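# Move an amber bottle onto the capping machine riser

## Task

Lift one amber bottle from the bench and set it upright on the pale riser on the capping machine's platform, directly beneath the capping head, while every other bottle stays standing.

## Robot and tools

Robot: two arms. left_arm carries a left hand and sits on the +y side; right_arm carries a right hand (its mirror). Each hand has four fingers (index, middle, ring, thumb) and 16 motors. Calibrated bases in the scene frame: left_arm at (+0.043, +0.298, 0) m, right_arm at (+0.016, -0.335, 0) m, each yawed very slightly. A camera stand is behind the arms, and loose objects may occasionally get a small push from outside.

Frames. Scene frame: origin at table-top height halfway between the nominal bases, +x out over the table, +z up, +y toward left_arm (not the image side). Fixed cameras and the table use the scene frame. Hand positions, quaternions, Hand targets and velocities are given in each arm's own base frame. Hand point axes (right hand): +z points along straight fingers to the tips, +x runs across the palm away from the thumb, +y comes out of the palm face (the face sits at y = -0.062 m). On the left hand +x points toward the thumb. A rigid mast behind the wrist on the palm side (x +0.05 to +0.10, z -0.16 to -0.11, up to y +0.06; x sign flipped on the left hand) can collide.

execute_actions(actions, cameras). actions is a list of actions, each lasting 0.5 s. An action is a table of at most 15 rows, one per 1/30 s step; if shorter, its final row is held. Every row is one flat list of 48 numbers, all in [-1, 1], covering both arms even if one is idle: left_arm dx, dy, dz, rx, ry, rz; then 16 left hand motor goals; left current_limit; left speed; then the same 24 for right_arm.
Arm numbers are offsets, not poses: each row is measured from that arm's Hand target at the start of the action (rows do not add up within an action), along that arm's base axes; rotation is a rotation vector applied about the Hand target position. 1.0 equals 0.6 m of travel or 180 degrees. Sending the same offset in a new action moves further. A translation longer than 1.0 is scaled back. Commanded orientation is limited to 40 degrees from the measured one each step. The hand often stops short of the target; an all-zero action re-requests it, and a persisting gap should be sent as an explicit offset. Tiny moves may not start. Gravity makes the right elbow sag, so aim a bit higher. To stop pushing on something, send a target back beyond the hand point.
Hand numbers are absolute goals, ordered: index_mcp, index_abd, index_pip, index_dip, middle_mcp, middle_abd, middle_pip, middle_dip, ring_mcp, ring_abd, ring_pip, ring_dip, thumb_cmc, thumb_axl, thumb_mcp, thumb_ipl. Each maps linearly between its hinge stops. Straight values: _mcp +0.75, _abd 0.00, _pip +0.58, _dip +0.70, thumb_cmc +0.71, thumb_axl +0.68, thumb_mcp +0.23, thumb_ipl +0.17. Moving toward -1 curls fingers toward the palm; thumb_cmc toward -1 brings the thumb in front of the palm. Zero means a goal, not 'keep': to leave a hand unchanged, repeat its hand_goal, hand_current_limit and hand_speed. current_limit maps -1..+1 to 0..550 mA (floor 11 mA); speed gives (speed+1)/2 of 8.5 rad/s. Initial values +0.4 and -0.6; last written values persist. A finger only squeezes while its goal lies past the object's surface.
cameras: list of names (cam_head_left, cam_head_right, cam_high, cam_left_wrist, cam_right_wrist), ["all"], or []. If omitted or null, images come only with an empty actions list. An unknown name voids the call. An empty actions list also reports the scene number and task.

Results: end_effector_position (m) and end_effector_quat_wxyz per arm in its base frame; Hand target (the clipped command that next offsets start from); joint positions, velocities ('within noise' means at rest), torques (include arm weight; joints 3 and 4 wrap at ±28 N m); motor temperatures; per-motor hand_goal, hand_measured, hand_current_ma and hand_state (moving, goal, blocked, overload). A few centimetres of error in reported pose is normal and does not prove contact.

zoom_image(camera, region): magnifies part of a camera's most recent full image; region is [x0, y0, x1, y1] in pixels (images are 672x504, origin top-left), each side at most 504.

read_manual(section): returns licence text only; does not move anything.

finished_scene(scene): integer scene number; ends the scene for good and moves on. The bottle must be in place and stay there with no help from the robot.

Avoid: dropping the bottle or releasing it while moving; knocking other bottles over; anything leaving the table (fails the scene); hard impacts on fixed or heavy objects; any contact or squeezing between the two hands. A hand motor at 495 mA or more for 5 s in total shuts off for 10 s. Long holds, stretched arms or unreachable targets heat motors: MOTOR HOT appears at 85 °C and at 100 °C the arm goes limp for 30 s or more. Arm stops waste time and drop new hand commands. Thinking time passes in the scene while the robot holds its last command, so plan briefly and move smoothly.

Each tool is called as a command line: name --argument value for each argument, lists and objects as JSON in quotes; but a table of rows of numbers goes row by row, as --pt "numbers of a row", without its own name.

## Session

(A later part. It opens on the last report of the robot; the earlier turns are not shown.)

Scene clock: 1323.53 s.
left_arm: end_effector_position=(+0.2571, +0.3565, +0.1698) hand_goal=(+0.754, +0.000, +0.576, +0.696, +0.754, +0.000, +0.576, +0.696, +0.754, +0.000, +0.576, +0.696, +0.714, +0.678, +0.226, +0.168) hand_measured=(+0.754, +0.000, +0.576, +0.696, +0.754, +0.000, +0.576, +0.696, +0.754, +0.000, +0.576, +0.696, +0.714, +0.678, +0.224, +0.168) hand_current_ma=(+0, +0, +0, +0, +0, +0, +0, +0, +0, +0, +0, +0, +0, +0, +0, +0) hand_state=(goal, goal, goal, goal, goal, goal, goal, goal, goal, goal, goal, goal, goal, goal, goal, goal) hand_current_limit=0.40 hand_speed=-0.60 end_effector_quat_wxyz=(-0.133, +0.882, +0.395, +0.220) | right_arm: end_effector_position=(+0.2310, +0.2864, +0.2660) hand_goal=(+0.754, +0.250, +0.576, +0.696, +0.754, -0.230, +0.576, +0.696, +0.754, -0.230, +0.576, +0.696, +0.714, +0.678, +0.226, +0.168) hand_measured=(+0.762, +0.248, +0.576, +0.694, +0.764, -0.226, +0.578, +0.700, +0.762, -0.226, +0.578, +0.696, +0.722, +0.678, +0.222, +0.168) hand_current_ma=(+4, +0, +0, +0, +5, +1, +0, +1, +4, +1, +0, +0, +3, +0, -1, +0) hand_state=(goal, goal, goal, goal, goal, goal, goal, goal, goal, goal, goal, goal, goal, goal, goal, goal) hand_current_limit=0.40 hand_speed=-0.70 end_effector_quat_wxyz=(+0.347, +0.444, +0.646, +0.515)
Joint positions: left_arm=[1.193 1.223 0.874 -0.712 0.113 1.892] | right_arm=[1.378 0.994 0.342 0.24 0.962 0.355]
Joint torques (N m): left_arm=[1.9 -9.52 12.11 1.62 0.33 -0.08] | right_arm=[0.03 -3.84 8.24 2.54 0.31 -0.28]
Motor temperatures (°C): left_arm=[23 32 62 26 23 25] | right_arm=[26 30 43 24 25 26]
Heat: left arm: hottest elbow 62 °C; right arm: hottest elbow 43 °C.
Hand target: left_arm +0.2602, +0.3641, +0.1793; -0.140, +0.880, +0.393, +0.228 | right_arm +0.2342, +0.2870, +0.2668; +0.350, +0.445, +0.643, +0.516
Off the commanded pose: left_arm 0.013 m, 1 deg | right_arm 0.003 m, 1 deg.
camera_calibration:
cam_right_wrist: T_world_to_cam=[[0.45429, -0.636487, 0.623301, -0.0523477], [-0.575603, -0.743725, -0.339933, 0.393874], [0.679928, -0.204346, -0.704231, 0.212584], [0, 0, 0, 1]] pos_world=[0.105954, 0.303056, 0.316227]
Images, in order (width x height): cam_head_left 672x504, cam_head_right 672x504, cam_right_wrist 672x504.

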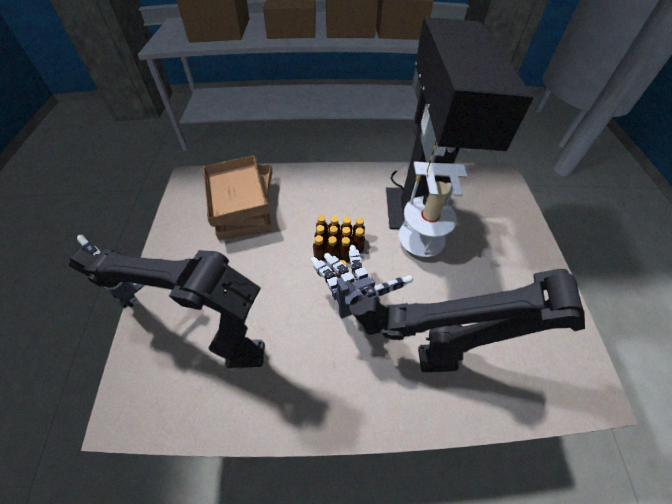

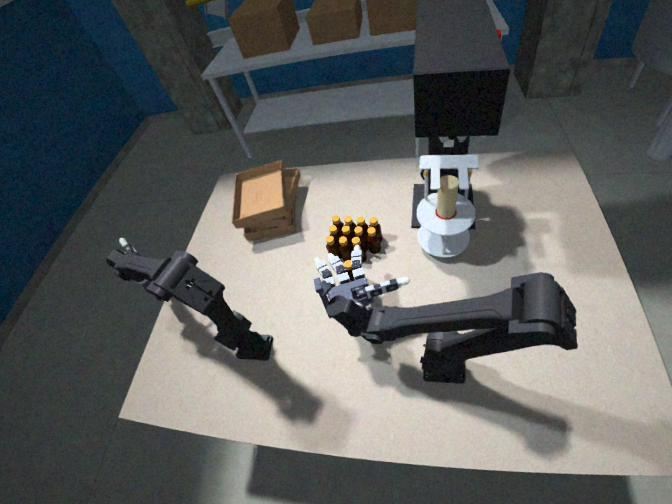

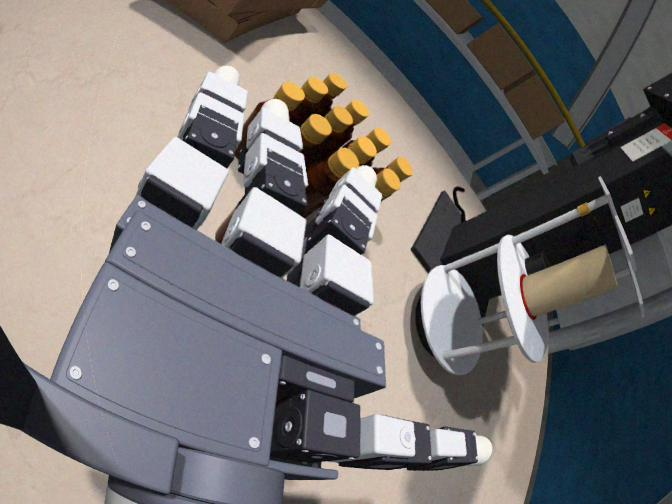

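zoom_image --camera "cam_head_right" --region '[300, 220, 420, 320]'

zoom_image --camera "cam_head_left" --region '[300, 220, 420, 320]'

zoom_image --camera "cam_right_wrist" --region '[170, 130, 330, 270]'

Scaled by 4.200 from the camera's 672x504 image, which has a finer 960x720 frame.

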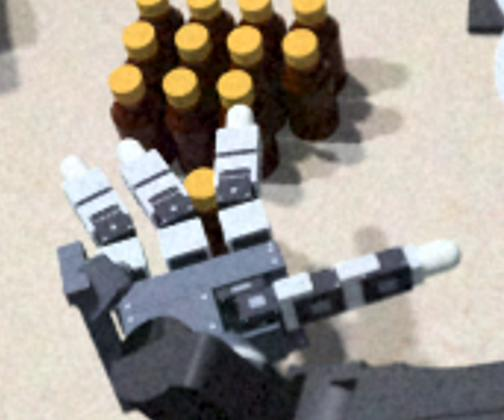

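Scaled by 4.200 from the camera's 672x504 image, which has a finer 960x720 frame.

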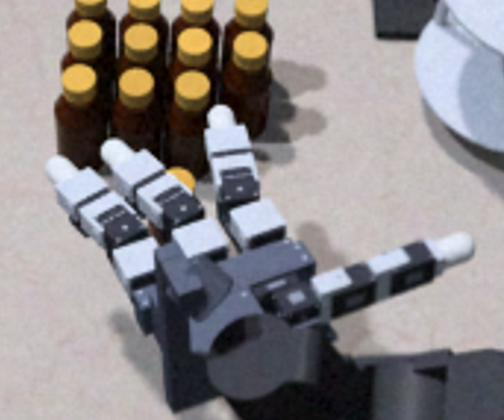

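Scaled by 3.150 from the camera's 672x504 image, which has a finer 960x720 frame.

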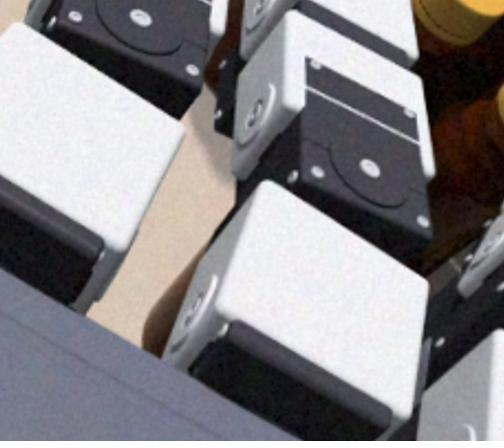

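execute_actions --actions '[[[0,0,0,0,0,0,0.754,0,0.576,0.696,0.754,0,0.576,0.696,0.754,0,0.576,0.696,0.714,0.678,0.226,0.168,0.4,-0.6,0.012,0.001,-0.05,0,0,0,0.754,0.25,0.576,0.696,0.754,-0.23,0.576,0.696,0.754,-0.23,0.576,0.696,0.714,0.678,0.226,0.168,0.4,-0.7]],[[0,0,0,0,0,0,0.754,0,0.576,0.696,0.754,0,0.576,0.696,0.754,0,0.576,0.696,0.714,0.678,0.226,0.168,0.4,-0.6,0.002,0.001,-0.03,0,0,0,0.754,0.25,0.576,0.696,0.754,-0.23,0.576,0.696,0.754,-0.23,0.576,0.696,0.714,0.678,0.226,0.168,0.4,-0.7]]]' --cameras '["cam_head_left", "cam_head_right"]'

zoom_image --camera "cam_head_right" --region '[300, 220, 420, 320]'

zoom_image --camera "cam_head_left" --region '[300, 220, 420, 320]'

Scene clock: 1356.63 s.
left_arm: end_effector_position=(+0.2571, +0.3565, +0.1698) hand_goal=(+0.754, +0.000, +0.576, +0.696, +0.754, +0.000, +0.576, +0.696, +0.754, +0.000, +0.576, +0.696, +0.714, +0.678, +0.226, +0.168) hand_measured=(+0.754, +0.000, +0.576, +0.696, +0.754, +0.000, +0.576, +0.696, +0.754, +0.000, +0.576, +0.696, +0.714, +0.678, +0.224, +0.168) hand_current_ma=(+0, +0, +0, +0, +0, +0, +0, +0, +0, +0, +0, +0, +0, +0, +0, +0) hand_state=(goal, goal, goal, goal, goal, goal, goal, goal, goal, goal, goal, goal, goal, goal, goal, goal) hand_current_limit=0.40 hand_speed=-0.60 end_effector_quat_wxyz=(-0.133, +0.882, +0.395, +0.220) | right_arm: end_effector_position=(+0.2396, +0.2885, +0.2193) hand_goal=(+0.754, +0.250, +0.576, +0.696, +0.754, -0.230, +0.576, +0.696, +0.754, -0.230, +0.576, +0.696, +0.714, +0.678, +0.226, +0.168) hand_measured=(+0.762, +0.248, +0.576, +0.694, +0.764, -0.226, +0.578, +0.700, +0.762, -0.226, +0.578, +0.696, +0.722, +0.678, +0.222, +0.168) hand_current_ma=(+4, +0, +0, +0, +5, +1, +0, +1, +4, +1, +0, +0, +3, +0, -1, +0) hand_state=(goal, goal, goal, goal, goal, goal, goal, goal, goal, goal, goal, goal, goal, goal, goal, goal) hand_current_limit=0.40 hand_speed=-0.70 end_effector_quat_wxyz=(+0.346, +0.445, +0.645, +0.516)
Joint positions: left_arm=[1.193 1.223 0.874 -0.712 0.113 1.892] | right_arm=[1.346 1.197 0.281 0.525 0.932 0.334]
Joint torques (N m): left_arm=[1.85 -9.47 12.11 1.62 0.33 -0.08] | right_arm=[-0.09 -4.95 6.69 2.59 0.29 -0.27]
Motor temperatures (°C): left_arm=[23 32 62 26 23 25] | right_arm=[26 30 42 24 25 26]
Heat: left arm: hottest elbow 62 °C; right arm: hottest elbow 42 °C.
Hand target: left_arm +0.2602, +0.3641, +0.1793; -0.140, +0.880, +0.393, +0.228 | right_arm +0.2427, +0.2881, +0.2188; +0.350, +0.446, +0.642, +0.516
Off the commanded pose: left_arm 0.013 m, 1 deg | right_arm 0.003 m, 1 deg.
Images, in order (width x height): cam_head_left 672x504, cam_head_right 672x504.

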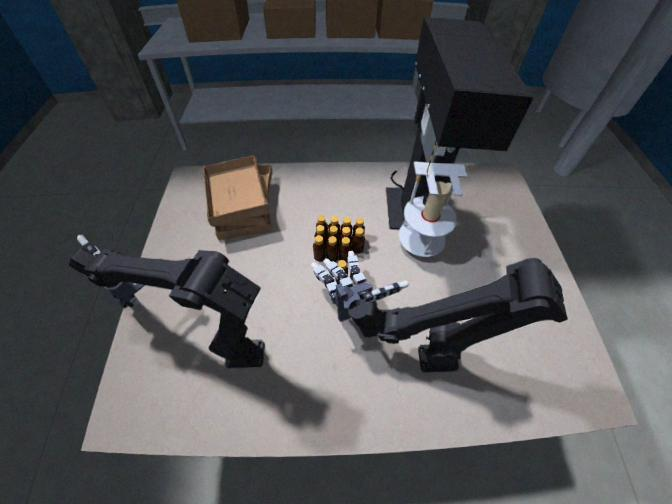

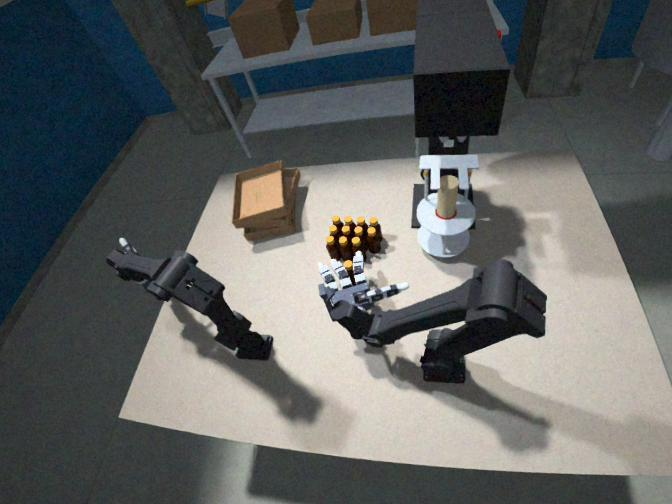

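Scaled by 4.200 from the camera's 672x504 image, which has a finer 960x720 frame.

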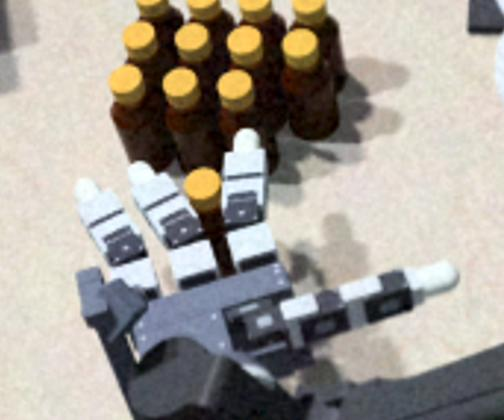

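Scaled by 4.200 from the camera's 672x504 image, which has a finer 960x720 frame.

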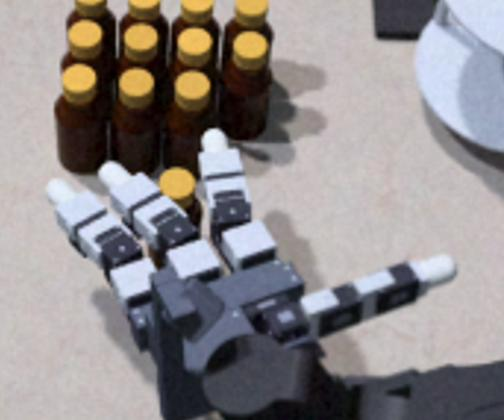

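execute_actions --actions '[[[0,0,0,0,0,0,0.754,0,0.576,0.696,0.754,0,0.576,0.696,0.754,0,0.576,0.696,0.714,0.678,0.226,0.168,0.4,-0.6,0,0.002,-0.05,0,0,0,0.754,0.25,0.576,0.696,0.754,-0.23,0.576,0.696,0.754,-0.23,0.576,0.696,0.714,0.678,0.226,0.168,0.4,-0.7]]]' --cameras '["cam_head_left", "cam_head_right"]'

zoom_image --camera "cam_head_right" --region '[300, 220, 420, 320]'

zoom_image --camera "cam_head_left" --region '[300, 220, 420, 320]'

Scene clock: 1370.30 s.
left_arm: end_effector_position=(+0.2571, +0.3565, +0.1698) hand_goal=(+0.754, +0.000, +0.576, +0.696, +0.754, +0.000, +0.576, +0.696, +0.754, +0.000, +0.576, +0.696, +0.714, +0.678, +0.226, +0.168) hand_measured=(+0.754, +0.000, +0.576, +0.696, +0.754, +0.000, +0.576, +0.696, +0.754, +0.000, +0.576, +0.696, +0.714, +0.678, +0.224, +0.168) hand_current_ma=(+0, +0, +0, +0, +0, +0, +0, +0, +0, +0, +0, +0, +0, +0, +0, +0) hand_state=(goal, goal, goal, goal, goal, goal, goal, goal, goal, goal, goal, goal, goal, goal, goal, goal) hand_current_limit=0.40 hand_speed=-0.60 end_effector_quat_wxyz=(-0.133, +0.882, +0.395, +0.220) | right_arm: end_effector_position=(+0.2400, +0.2899, +0.1894) hand_goal=(+0.754, +0.250, +0.576, +0.696, +0.754, -0.230, +0.576, +0.696, +0.754, -0.230, +0.576, +0.696, +0.714, +0.678, +0.226, +0.168) hand_measured=(+0.762, +0.250, +0.576, +0.694, +0.764, -0.226, +0.578, +0.700, +0.762, -0.226, +0.578, +0.696, +0.722, +0.678, +0.222, +0.168) hand_current_ma=(+4, +0, +0, +0, +5, +1, +0, +1, +4, +1, +0, +0, +3, +0, -1, +0) hand_state=(goal, goal, goal, goal, goal, goal, goal, goal, goal, goal, goal, goal, goal, goal, goal, goal) hand_current_limit=0.40 hand_speed=-0.70 end_effector_quat_wxyz=(+0.346, +0.445, +0.645, +0.515)
Joint positions: left_arm=[1.193 1.223 0.874 -0.712 0.113 1.892] | right_arm=[1.346 1.353 0.257 0.702 0.932 0.335]
Joint torques (N m): left_arm=[1.85 -9.47 12.12 1.62 0.33 -0.08] | right_arm=[0.26 -5.54 5.45 2.69 0.34 -0.27]
Motor temperatures (°C): left_arm=[23 32 62 26 23 25] | right_arm=[26 30 41 24 25 26]
Heat: left arm: hottest elbow 62 °C; right arm: hottest elbow 41 °C.
Hand target: left_arm +0.2602, +0.3641, +0.1793; -0.140, +0.880, +0.393, +0.228 | right_arm +0.2427, +0.2893, +0.1888; +0.350, +0.445, +0.642, +0.516
Off the commanded pose: left_arm 0.013 m, 1 deg | right_arm 0.003 m, 1 deg.
Images, in order (width x height): cam_head_left 672x504, cam_head_right 672x504.

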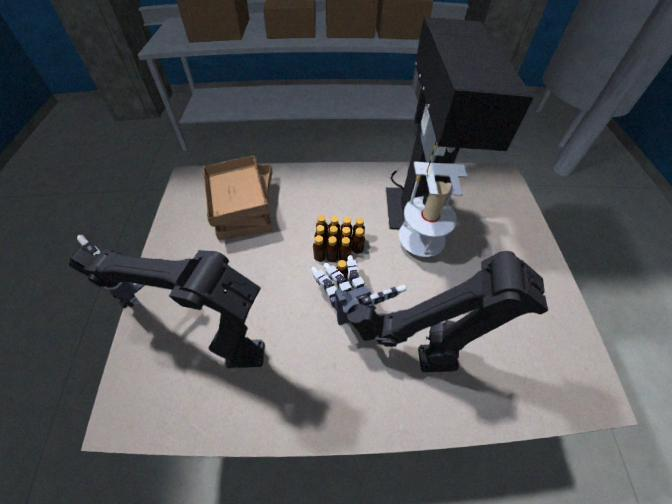

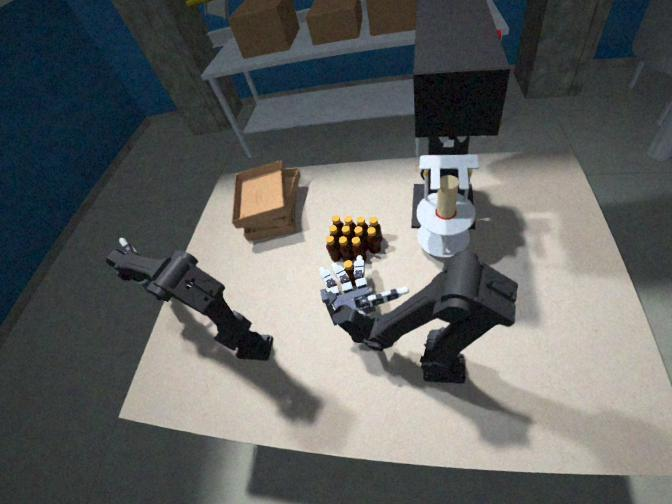

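Scaled by 4.200 from the camera's 672x504 image, which has a finer 960x720 frame.

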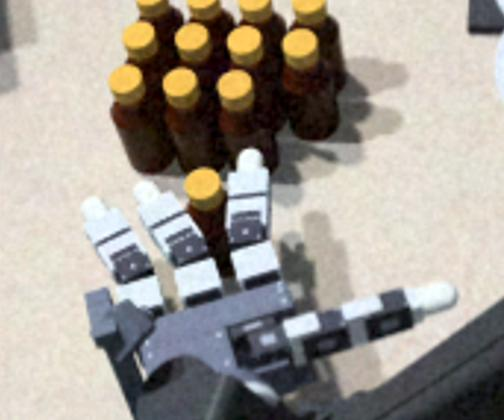

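Scaled by 4.200 from the camera's 672x504 image, which has a finer 960x720 frame.

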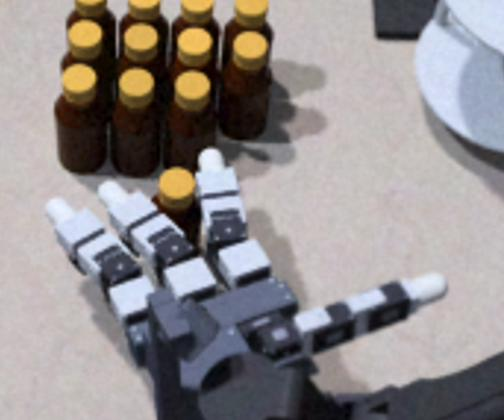

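execute_actions --actions '[[[0,0,0,0,0,0,0.754,0,0.576,0.696,0.754,0,0.576,0.696,0.754,0,0.576,0.696,0.714,0.678,0.226,0.168,0.4,-0.6,0.004,0.002,-0.04,0,0,0,0.754,0.25,0.576,0.696,0.754,-0.23,0.576,0.696,0.754,-0.23,0.576,0.696,0.714,0.678,0.226,0.168,0.4,-0.7]]]' --cameras '["cam_head_left", "cam_head_right"]'

zoom_image --camera "cam_head_right" --region '[300, 220, 420, 320]'

zoom_image --camera "cam_head_left" --region '[300, 220, 420, 320]'

Scene clock: 1382.23 s.
left_arm: end_effector_position=(+0.2571, +0.3565, +0.1698) hand_goal=(+0.754, +0.000, +0.576, +0.696, +0.754, +0.000, +0.576, +0.696, +0.754, +0.000, +0.576, +0.696, +0.714, +0.678, +0.226, +0.168) hand_measured=(+0.754, +0.000, +0.576, +0.696, +0.754, +0.000, +0.576, +0.696, +0.754, +0.000, +0.576, +0.696, +0.714, +0.678, +0.224, +0.168) hand_current_ma=(+0, +0, +0, +0, +0, +0, +0, +0, +0, +0, +0, +0, +0, +0, +0, +0) hand_state=(goal, goal, goal, goal, goal, goal, goal, goal, goal, goal, goal, goal, goal, goal, goal, goal) hand_current_limit=0.40 hand_speed=-0.60 end_effector_quat_wxyz=(-0.133, +0.882, +0.395, +0.220) | right_arm: end_effector_position=(+0.2427, +0.2923, +0.1725) hand_goal=(+0.754, +0.250, +0.576, +0.696, +0.754, -0.230, +0.576, +0.696, +0.754, -0.230, +0.576, +0.696, +0.714, +0.678, +0.226, +0.168) hand_measured=(+0.736, +0.270, +0.568, +0.694, +0.748, -0.244, +0.572, +0.698, +0.764, -0.226, +0.578, +0.696, +0.722, +0.678, +0.222, +0.168) hand_current_ma=(-14, +11, -4, +0, -2, -7, -1, +1, +5, +1, +0, +0, +3, +0, -1, +0) hand_state=(goal, goal, goal, goal, goal, goal, goal, goal, goal, goal, goal, goal, goal, goal, goal, goal) hand_current_limit=0.40 hand_speed=-0.70 end_effector_quat_wxyz=(+0.347, +0.448, +0.637, +0.523)
Joint positions: left_arm=[1.193 1.223 0.874 -0.712 0.113 1.892] | right_arm=[1.339 1.488 0.256 0.868 0.934 0.324]
Joint torques (N m): left_arm=[1.85 -9.47 12.12 1.63 0.32 -0.07] | right_arm=[0.03 -5.48 4.03 2.3 -0.05 -0.19]
Motor temperatures (°C): left_arm=[23 32 62 26 23 25] | right_arm=[26 30 41 24 25 26]
Heat: left arm: hottest elbow 62 °C; right arm: hottest elbow 41 °C.
Hand target: left_arm +0.2602, +0.3641, +0.1793; -0.140, +0.880, +0.393, +0.228 | right_arm +0.2451, +0.2906, +0.1648; +0.350, +0.445, +0.642, +0.516
Off the commanded pose: left_arm 0.013 m, 1 deg | right_arm 0.008 m, 1 deg.
Images, in order (width x height): cam_head_left 672x504, cam_head_right 672x504.

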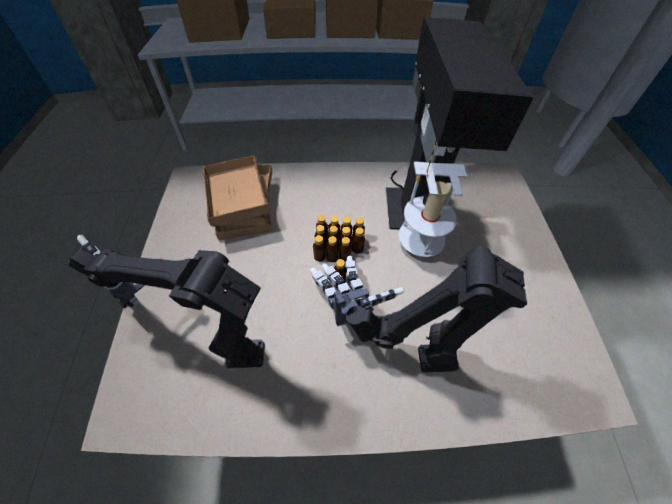

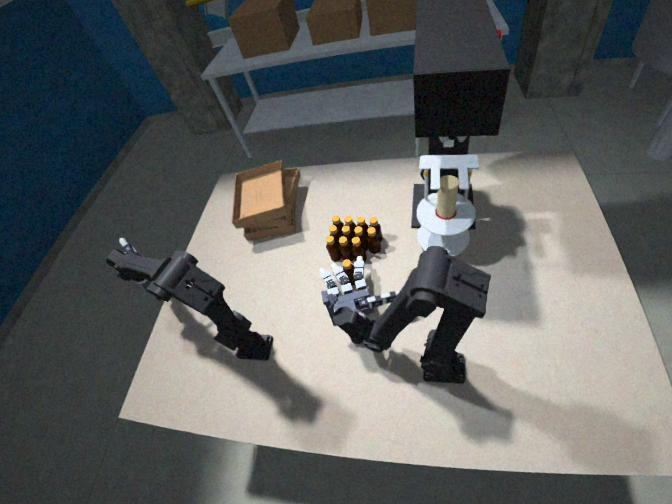

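Scaled by 4.200 from the camera's 672x504 image, which has a finer 960x720 frame.

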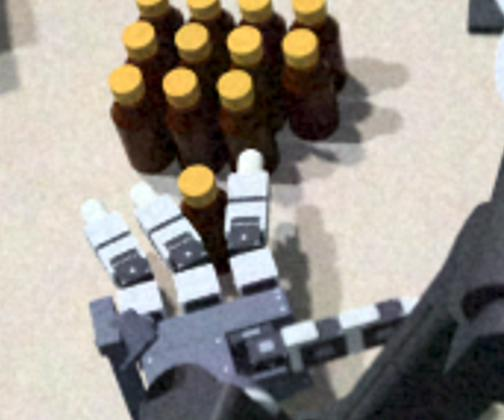

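Scaled by 4.200 from the camera's 672x504 image, which has a finer 960x720 frame.

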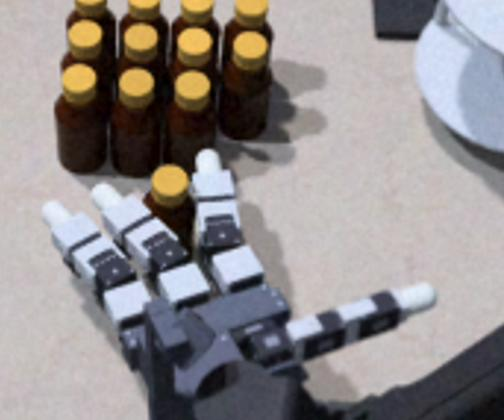

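execute_actions --actions '[[[0,0,0,0,0,0,0.754,0,0.576,0.696,0.754,0,0.576,0.696,0.754,0,0.576,0.696,0.714,0.678,0.226,0.168,0.4,-0.6,-0.004,-0.002,0.012,0,0,0,0.754,0.36,0.576,0.696,0.754,-0.36,0.576,0.696,0.754,-0.36,0.576,0.696,0.714,0.678,0.226,0.168,0.4,-0.85]]]' --cameras '["cam_head_left", "cam_head_right"]'

zoom_image --camera "cam_head_right" --region '[300, 220, 420, 320]'

zoom_image --camera "cam_head_left" --region '[300, 220, 420, 320]'

Scene clock: 1402.90 s.
left_arm: end_effector_position=(+0.2571, +0.3565, +0.1698) hand_goal=(+0.754, +0.000, +0.576, +0.696, +0.754, +0.000, +0.576, +0.696, +0.754, +0.000, +0.576, +0.696, +0.714, +0.678, +0.226, +0.168) hand_measured=(+0.754, +0.000, +0.576, +0.696, +0.754, +0.000, +0.576, +0.696, +0.754, +0.000, +0.576, +0.696, +0.714, +0.678, +0.224, +0.168) hand_current_ma=(+0, +0, +0, +0, +0, +0, +0, +0, +0, +0, +0, +0, +0, +0, +0, +0) hand_state=(goal, goal, goal, goal, goal, goal, goal, goal, goal, goal, goal, goal, goal, goal, goal, goal) hand_current_limit=0.40 hand_speed=-0.60 end_effector_quat_wxyz=(-0.133, +0.882, +0.395, +0.220) | right_arm: end_effector_position=(+0.2422, +0.2912, +0.1676) hand_goal=(+0.754, +0.360, +0.576, +0.696, +0.754, -0.360, +0.576, +0.696, +0.754, -0.360, +0.576, +0.696, +0.714, +0.678, +0.226, +0.168) hand_measured=(+0.762, +0.356, +0.576, +0.694, +0.762, -0.356, +0.576, +0.698, +0.764, -0.356, +0.578, +0.696, +0.722, +0.678, +0.222, +0.168) hand_current_ma=(+3, -1, +0, +0, +3, +1, +0, +1, +5, +1, +0, +0, +3, +0, -1, +0) hand_state=(goal, goal, goal, goal, goal, goal, goal, goal, goal, goal, goal, goal, goal, goal, goal, goal) hand_current_limit=0.40 hand_speed=-0.85 end_effector_quat_wxyz=(+0.350, +0.444, +0.645, +0.514)
Joint positions: left_arm=[1.193 1.223 0.874 -0.712 0.113 1.892] | right_arm=[1.339 1.488 0.25 0.848 0.931 0.324]
Joint torques (N m): left_arm=[1.79 -9.41 12.11 1.62 0.33 -0.07] | right_arm=[0.56 -8.7 4.22 1.44 0.34 -0.18]
Motor temperatures (°C): left_arm=[23 31 62 26 23 25] | right_arm=[26 30 40 24 25 26]
Heat: left arm: hottest elbow 62 °C; right arm: hottest elbow 40 °C.
Hand target: left_arm +0.2602, +0.3641, +0.1793; -0.140, +0.880, +0.393, +0.228 | right_arm +0.2427, +0.2894, +0.1720; +0.350, +0.445, +0.642, +0.516
Off the commanded pose: left_arm 0.013 m, 1 deg | right_arm 0.005 m, 0 deg.
Images, in order (width x height): cam_head_left 672x504, cam_head_right 672x504.

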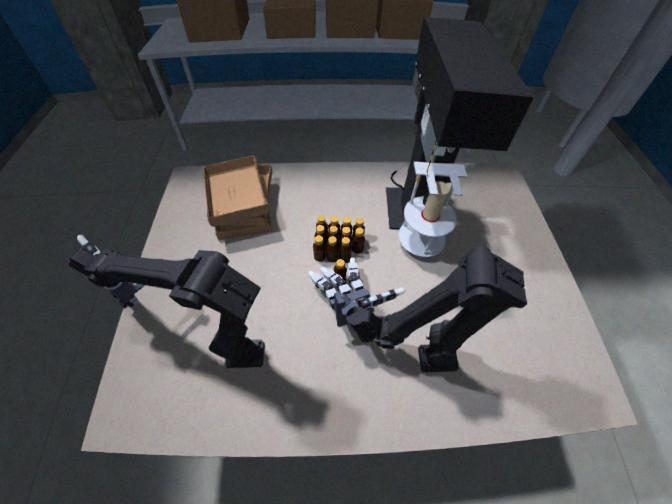

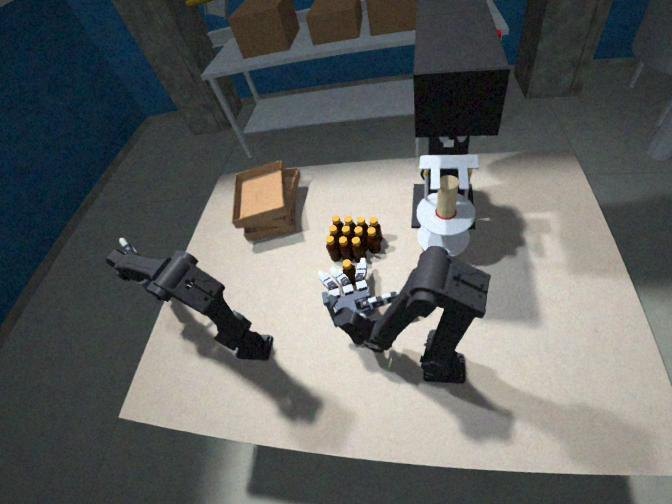

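Scaled by 4.200 from the camera's 672x504 image, which has a finer 960x720 frame.

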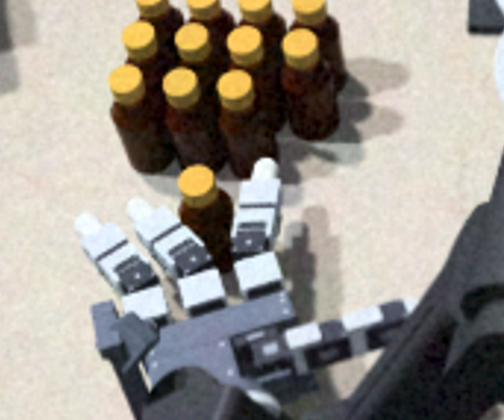

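Scaled by 4.200 from the camera's 672x504 image, which has a finer 960x720 frame.

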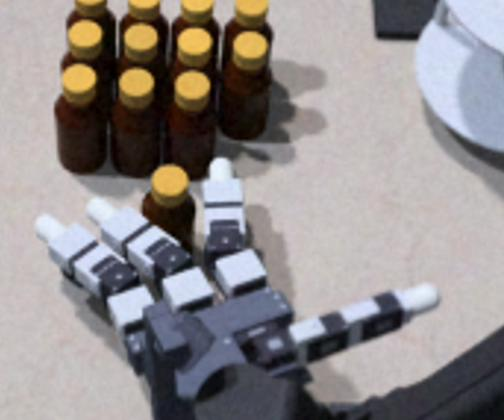

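execute_actions --actions '[[[0,0,0,0,0,0,0.754,0,0.576,0.696,0.754,0,0.576,0.696,0.754,0,0.576,0.696,0.714,0.678,0.226,0.168,0.4,-0.6,0,0.002,-0.035,0,0,0,0.754,0.36,0.576,0.696,0.754,-0.36,0.576,0.696,0.754,-0.36,0.576,0.696,0.714,0.678,0.226,0.168,0.4,-0.85]]]' --cameras '["cam_head_left", "cam_head_right"]'

zoom_image --camera "cam_head_right" --region '[300, 220, 420, 320]'

zoom_image --camera "cam_head_left" --region '[300, 220, 420, 320]'

Scene clock: 1424.17 s.
left_arm: end_effector_position=(+0.2571, +0.3565, +0.1698) hand_goal=(+0.754, +0.000, +0.576, +0.696, +0.754, +0.000, +0.576, +0.696, +0.754, +0.000, +0.576, +0.696, +0.714, +0.678, +0.226, +0.168) hand_measured=(+0.754, +0.000, +0.576, +0.696, +0.754, +0.000, +0.576, +0.696, +0.754, +0.000, +0.576, +0.696, +0.714, +0.678, +0.224, +0.168) hand_current_ma=(+0, +0, +0, +0, +0, +0, +0, +0, +0, +0, +0, +0, +0, +0, +0, +0) hand_state=(goal, goal, goal, goal, goal, goal, goal, goal, goal, goal, goal, goal, goal, goal, goal, goal) hand_current_limit=0.40 hand_speed=-0.60 end_effector_quat_wxyz=(-0.133, +0.882, +0.395, +0.220) | right_arm: end_effector_position=(+0.2426, +0.2923, +0.1532) hand_goal=(+0.754, +0.360, +0.576, +0.696, +0.754, -0.360, +0.576, +0.696, +0.754, -0.360, +0.576, +0.696, +0.714, +0.678, +0.226, +0.168) hand_measured=(+0.762, +0.356, +0.576, +0.694, +0.762, -0.356, +0.576, +0.698, +0.764, -0.356, +0.578, +0.696, +0.722, +0.678, +0.222, +0.168) hand_current_ma=(+3, -1, +0, +0, +3, +1, +0, +1, +5, +1, +0, +0, +3, +0, -1, +0) hand_state=(goal, goal, goal, goal, goal, goal, goal, goal, goal, goal, goal, goal, goal, goal, goal, goal) hand_current_limit=0.40 hand_speed=-0.85 end_effector_quat_wxyz=(+0.349, +0.445, +0.644, +0.515)
Joint positions: left_arm=[1.193 1.223 0.874 -0.712 0.113 1.892] | right_arm=[1.339 1.578 0.25 0.939 0.932 0.326]
Joint torques (N m): left_arm=[1.85 -9.47 12.11 1.62 0.33 -0.08] | right_arm=[0.67 -6.95 3.43 2.67 0.39 -0.15]
Motor temperatures (°C): left_arm=[23 31 62 26 23 25] | right_arm=[26 30 39 24 25 26]
Heat: left arm: hottest elbow 62 °C; right arm: hottest elbow 39 °C.
Hand target: left_arm +0.2602, +0.3641, +0.1793; -0.140, +0.880, +0.393, +0.228 | right_arm +0.2427, +0.2906, +0.1510; +0.350, +0.445, +0.642, +0.516
Off the commanded pose: left_arm 0.013 m, 1 deg | right_arm 0.003 m, 0 deg.
Images, in order (width x height): cam_head_left 672x504, cam_head_right 672x504.

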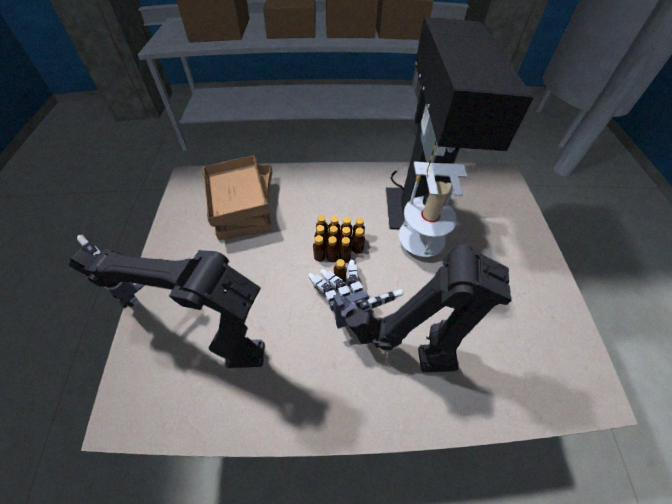

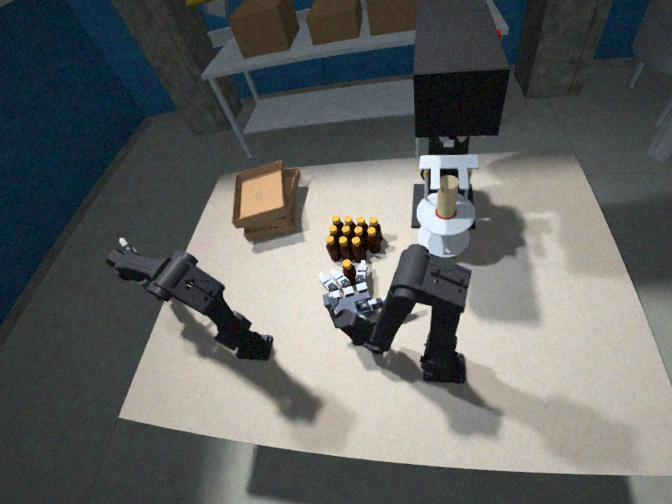

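Scaled by 4.200 from the camera's 672x504 image, which has a finer 960x720 frame.

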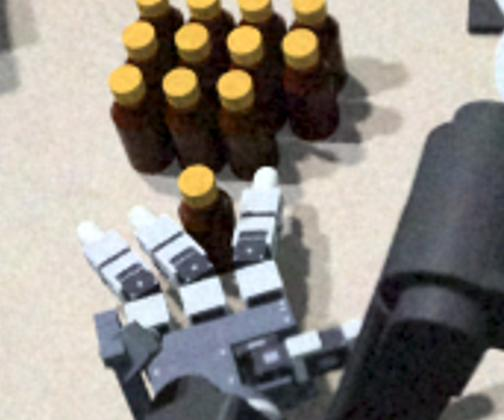

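Scaled by 4.200 from the camera's 672x504 image, which has a finer 960x720 frame.

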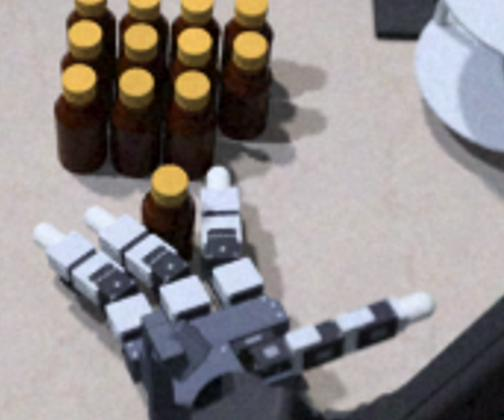

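execute_actions --actions '[[[0,0,0,0,0,0,0.754,0,0.576,0.696,0.754,0,0.576,0.696,0.754,0,0.576,0.696,0.714,0.678,0.226,0.168,0.4,-0.6,0,0,0,0,0,0,0.754,0.05,0.576,0.696,0.754,-0.05,0.576,0.696,0.754,-0.05,0.576,0.696,0.714,0.678,0.226,0.168,0.3,-0.85]],[[0,0,0,0,0,0,0.754,0,0.576,0.696,0.754,0,0.576,0.696,0.754,0,0.576,0.696,0.714,0.678,0.226,0.168,0.4,-0.6,0,0,0,0,0,0,0.754,-0.15,0.576,0.696,0.754,0.15,0.576,0.696,0.754,0,0.576,0.696,0.714,0.678,0.226,0.168,0.7,-0.85]]]' --cameras '["cam_head_left", "cam_head_right"]'

zoom_image --camera "cam_head_right" --region '[300, 220, 420, 320]'

zoom_image --camera "cam_head_left" --region '[300, 220, 420, 320]'

Scene clock: 1439.77 s.
left_arm: end_effector_position=(+0.2571, +0.3565, +0.1698) hand_goal=(+0.754, +0.000, +0.576, +0.696, +0.754, +0.000, +0.576, +0.696, +0.754, +0.000, +0.576, +0.696, +0.714, +0.678, +0.226, +0.168) hand_measured=(+0.754, +0.000, +0.576, +0.696, +0.754, +0.000, +0.576, +0.696, +0.754, +0.000, +0.576, +0.696, +0.714, +0.678, +0.224, +0.168) hand_current_ma=(+0, +0, +0, +0, +0, +0, +0, +0, +0, +0, +0, +0, +0, +0, +0, +0) hand_state=(goal, goal, goal, goal, goal, goal, goal, goal, goal, goal, goal, goal, goal, goal, goal, goal) hand_current_limit=0.40 hand_speed=-0.60 end_effector_quat_wxyz=(-0.133, +0.882, +0.395, +0.220) | right_arm: end_effector_position=(+0.2425, +0.2918, +0.1524) hand_goal=(+0.754, -0.150, +0.576, +0.696, +0.754, +0.150, +0.576, +0.696, +0.754, +0.000, +0.576, +0.696, +0.714, +0.678, +0.226, +0.168) hand_measured=(+0.762, +0.202, +0.578, +0.696, +0.764, -0.228, +0.580, +0.698, +0.764, -0.048, +0.578, +0.696, +0.722, +0.678, +0.222, +0.168) hand_current_ma=(+4, +468, +1, +0, +5, -467, +1, +1, +5, -52, +0, +0, +3, +0, -1, +0) hand_state=(goal, blocked, goal, goal, goal, blocked, goal, goal, goal, blocked, goal, goal, goal, goal, goal, goal) hand_current_limit=0.70 hand_speed=-0.85 end_effector_quat_wxyz=(+0.349, +0.445, +0.645, +0.514)
Joint positions: left_arm=[1.193 1.223 0.874 -0.712 0.113 1.892] | right_arm=[1.339 1.58 0.248 0.941 0.932 0.326]
Joint torques (N m): left_arm=[1.85 -9.47 12.12 1.62 0.33 -0.08] | right_arm=[0.67 -6.48 3.49 2.61 0.39 -0.19]
Motor temperatures (°C): left_arm=[23 31 62 26 23 25] | right_arm=[26 30 38 24 25 26]
Heat: left arm: hottest elbow 62 °C; right arm: hottest elbow 38 °C.
Hand target: left_arm +0.2602, +0.3641, +0.1793; -0.140, +0.880, +0.393, +0.228 | right_arm +0.2427, +0.2906, +0.1510; +0.350, +0.445, +0.642, +0.516
Off the commanded pose: left_arm 0.013 m, 1 deg | right_arm 0.002 m, 0 deg.
Images, in order (width x height): cam_head_left 672x504, cam_head_right 672x504.

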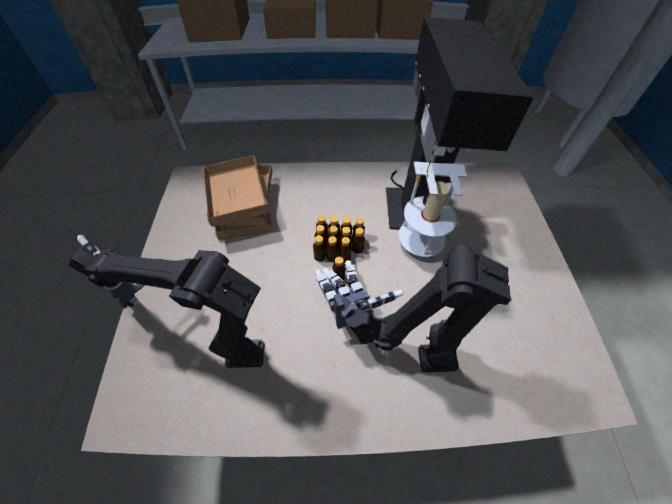

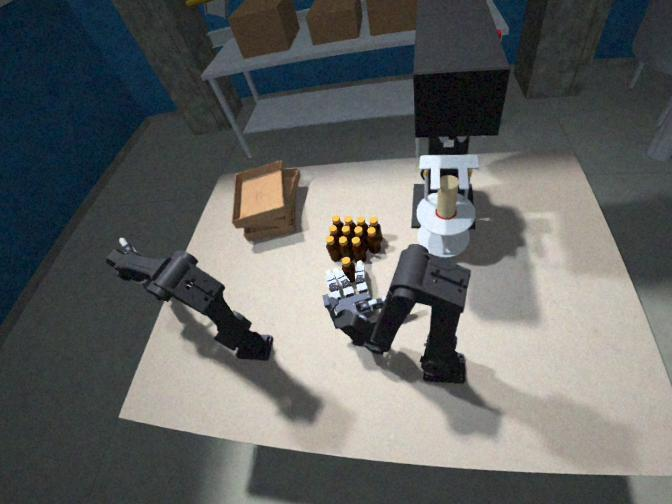

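Scaled by 4.200 from the camera's 672x504 image, which has a finer 960x720 frame.

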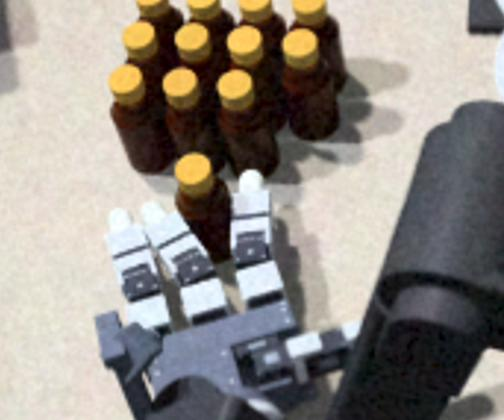

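Scaled by 4.200 from the camera's 672x504 image, which has a finer 960x720 frame.

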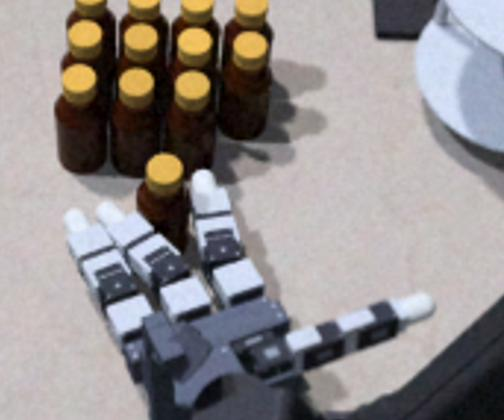

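zoom_image --camera "cam_head_left" --region '[315, 235, 375, 295]'

zoom_image --camera "cam_head_right" --region '[320, 235, 380, 295]'

Scaled by 8.400 from the camera's 672x504 image, which has a finer 960x720 frame.

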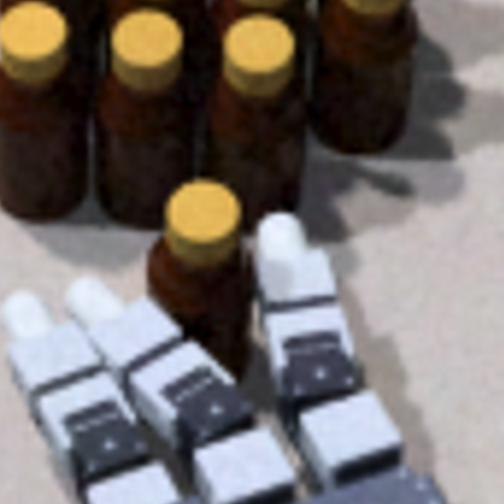

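Scaled by 8.400 from the camera's 672x504 image, which has a finer 960x720 frame.

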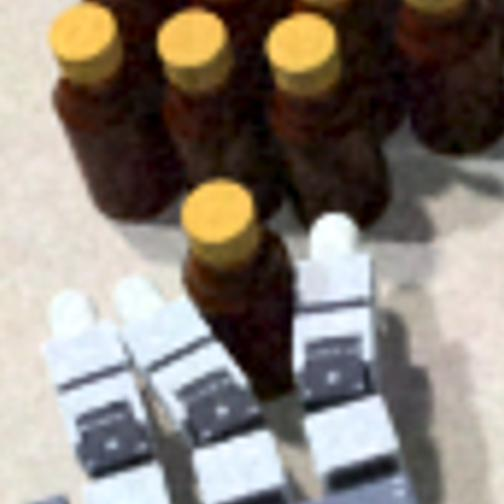

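execute_actions --actions '[[[0,0,0,0,0,0,0.754,0,0.576,0.696,0.754,0,0.576,0.696,0.754,0,0.576,0.696,0.714,0.678,0.226,0.168,0.4,-0.6,0,0,0,0,0,0,0.754,0.3,0.576,0.696,0.754,-0.32,0.576,0.696,0.754,-0.32,0.576,0.696,0.714,0.678,0.226,0.168,0.4,-0.92]],[[0,0,0,0,0,0,0.754,0,0.576,0.696,0.754,0,0.576,0.696,0.754,0,0.576,0.696,0.714,0.678,0.226,0.168,0.4,-0.6,-0.022,-0.008,0,0,0,0,0.754,0.3,0.576,0.696,0.754,-0.32,0.576,0.696,0.754,-0.32,0.576,0.696,0.714,0.678,0.226,0.168,0.4,-0.92]]]' --cameras '["cam_head_left", "cam_head_right"]'

zoom_image --camera "cam_head_left" --region '[315, 235, 375, 295]'

zoom_image --camera "cam_head_right" --region '[320, 235, 380, 295]'

Scene clock: 1499.50 s.
left_arm: end_effector_position=(+0.2571, +0.3565, +0.1698) hand_goal=(+0.754, +0.000, +0.576, +0.696, +0.754, +0.000, +0.576, +0.696, +0.754, +0.000, +0.576, +0.696, +0.714, +0.678, +0.226, +0.168) hand_measured=(+0.754, +0.000, +0.576, +0.696, +0.754, +0.000, +0.576, +0.696, +0.754, +0.000, +0.576, +0.696, +0.714, +0.678, +0.224, +0.168) hand_current_ma=(+0, +0, +0, +0, +0, +0, +0, +0, +0, +0, +0, +0, +0, +0, +0, +0) hand_state=(goal, goal, goal, goal, goal, goal, goal, goal, goal, goal, goal, goal, goal, goal, goal, goal) hand_current_limit=0.40 hand_speed=-0.60 end_effector_quat_wxyz=(-0.133, +0.882, +0.395, +0.220) | right_arm: end_effector_position=(+0.2321, +0.2855, +0.1505) hand_goal=(+0.754, +0.300, +0.576, +0.696, +0.754, -0.320, +0.576, +0.696, +0.754, -0.320, +0.576, +0.696, +0.714, +0.678, +0.226, +0.168) hand_measured=(+0.762, +0.296, +0.578, +0.696, +0.764, -0.316, +0.580, +0.698, +0.764, -0.316, +0.578, +0.696, +0.722, +0.678, +0.222, +0.168) hand_current_ma=(+4, -1, +1, +0, +6, +1, +1, +1, +5, +1, +0, +0, +3, +0, -1, +0) hand_state=(goal, goal, goal, goal, goal, goal, goal, goal, goal, goal, goal, goal, goal, goal, goal, goal) hand_current_limit=0.40 hand_speed=-0.92 end_effector_quat_wxyz=(+0.354, +0.445, +0.643, +0.513)
Joint positions: left_arm=[1.193 1.223 0.874 -0.712 0.113 1.892] | right_arm=[1.375 1.58 0.23 0.941 0.974 0.345]
Joint torques (N m): left_arm=[1.85 -9.47 12.1 1.63 0.33 -0.08] | right_arm=[1.38 -7.88 3.29 1.73 0.46 -0.07]
Motor temperatures (°C): left_arm=[23 31 62 26 23 25] | right_arm=[26 30 37 24 25 26]
Heat: left arm: hottest elbow 62 °C; right arm: hottest elbow 37 °C.
Hand target: left_arm +0.2602, +0.3641, +0.1793; -0.140, +0.880, +0.393, +0.228 | right_arm +0.2295, +0.2858, +0.1510; +0.350, +0.446, +0.642, +0.516
Off the commanded pose: left_arm 0.013 m, 1 deg | right_arm 0.003 m, 1 deg.
Images, in order (width x height): cam_head_left 672x504, cam_head_right 672x504.

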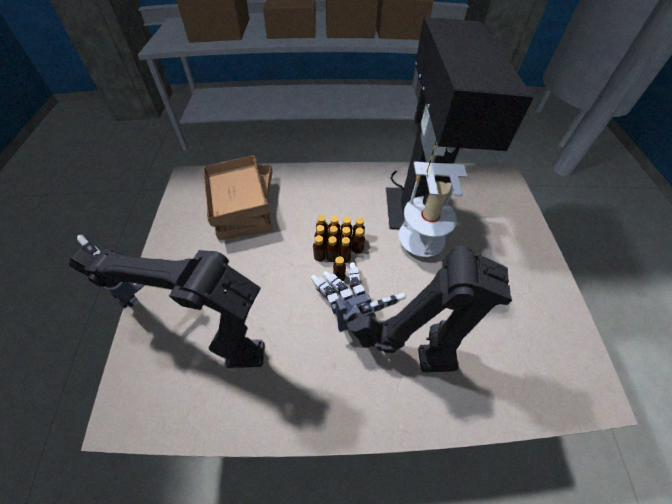

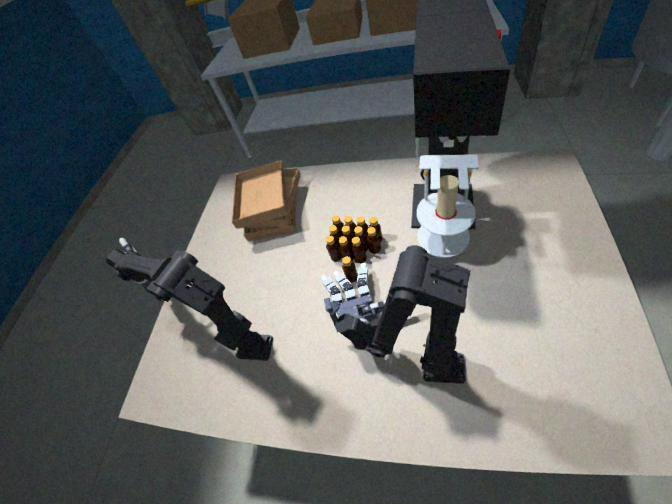

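Scaled by 8.400 from the camera's 672x504 image, which has a finer 960x720 frame.

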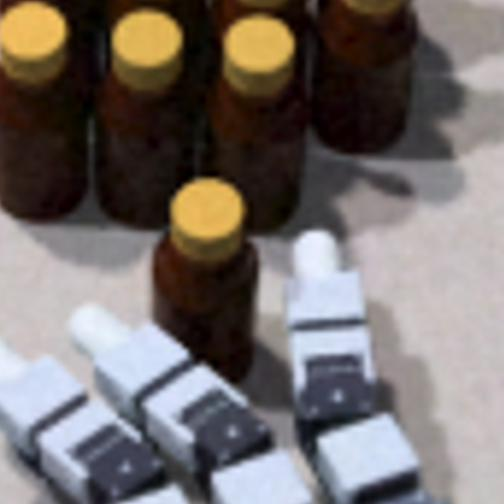

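Scaled by 8.400 from the camera's 672x504 image, which has a finer 960x720 frame.

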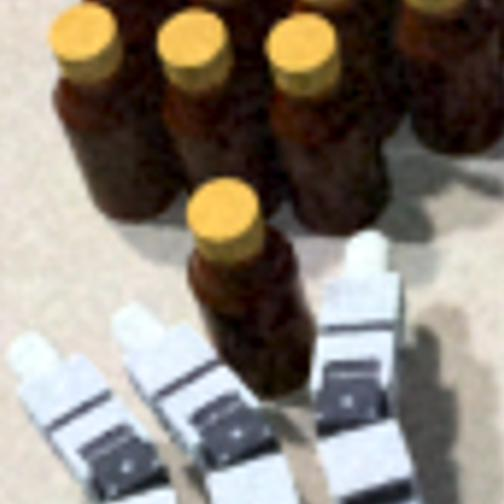

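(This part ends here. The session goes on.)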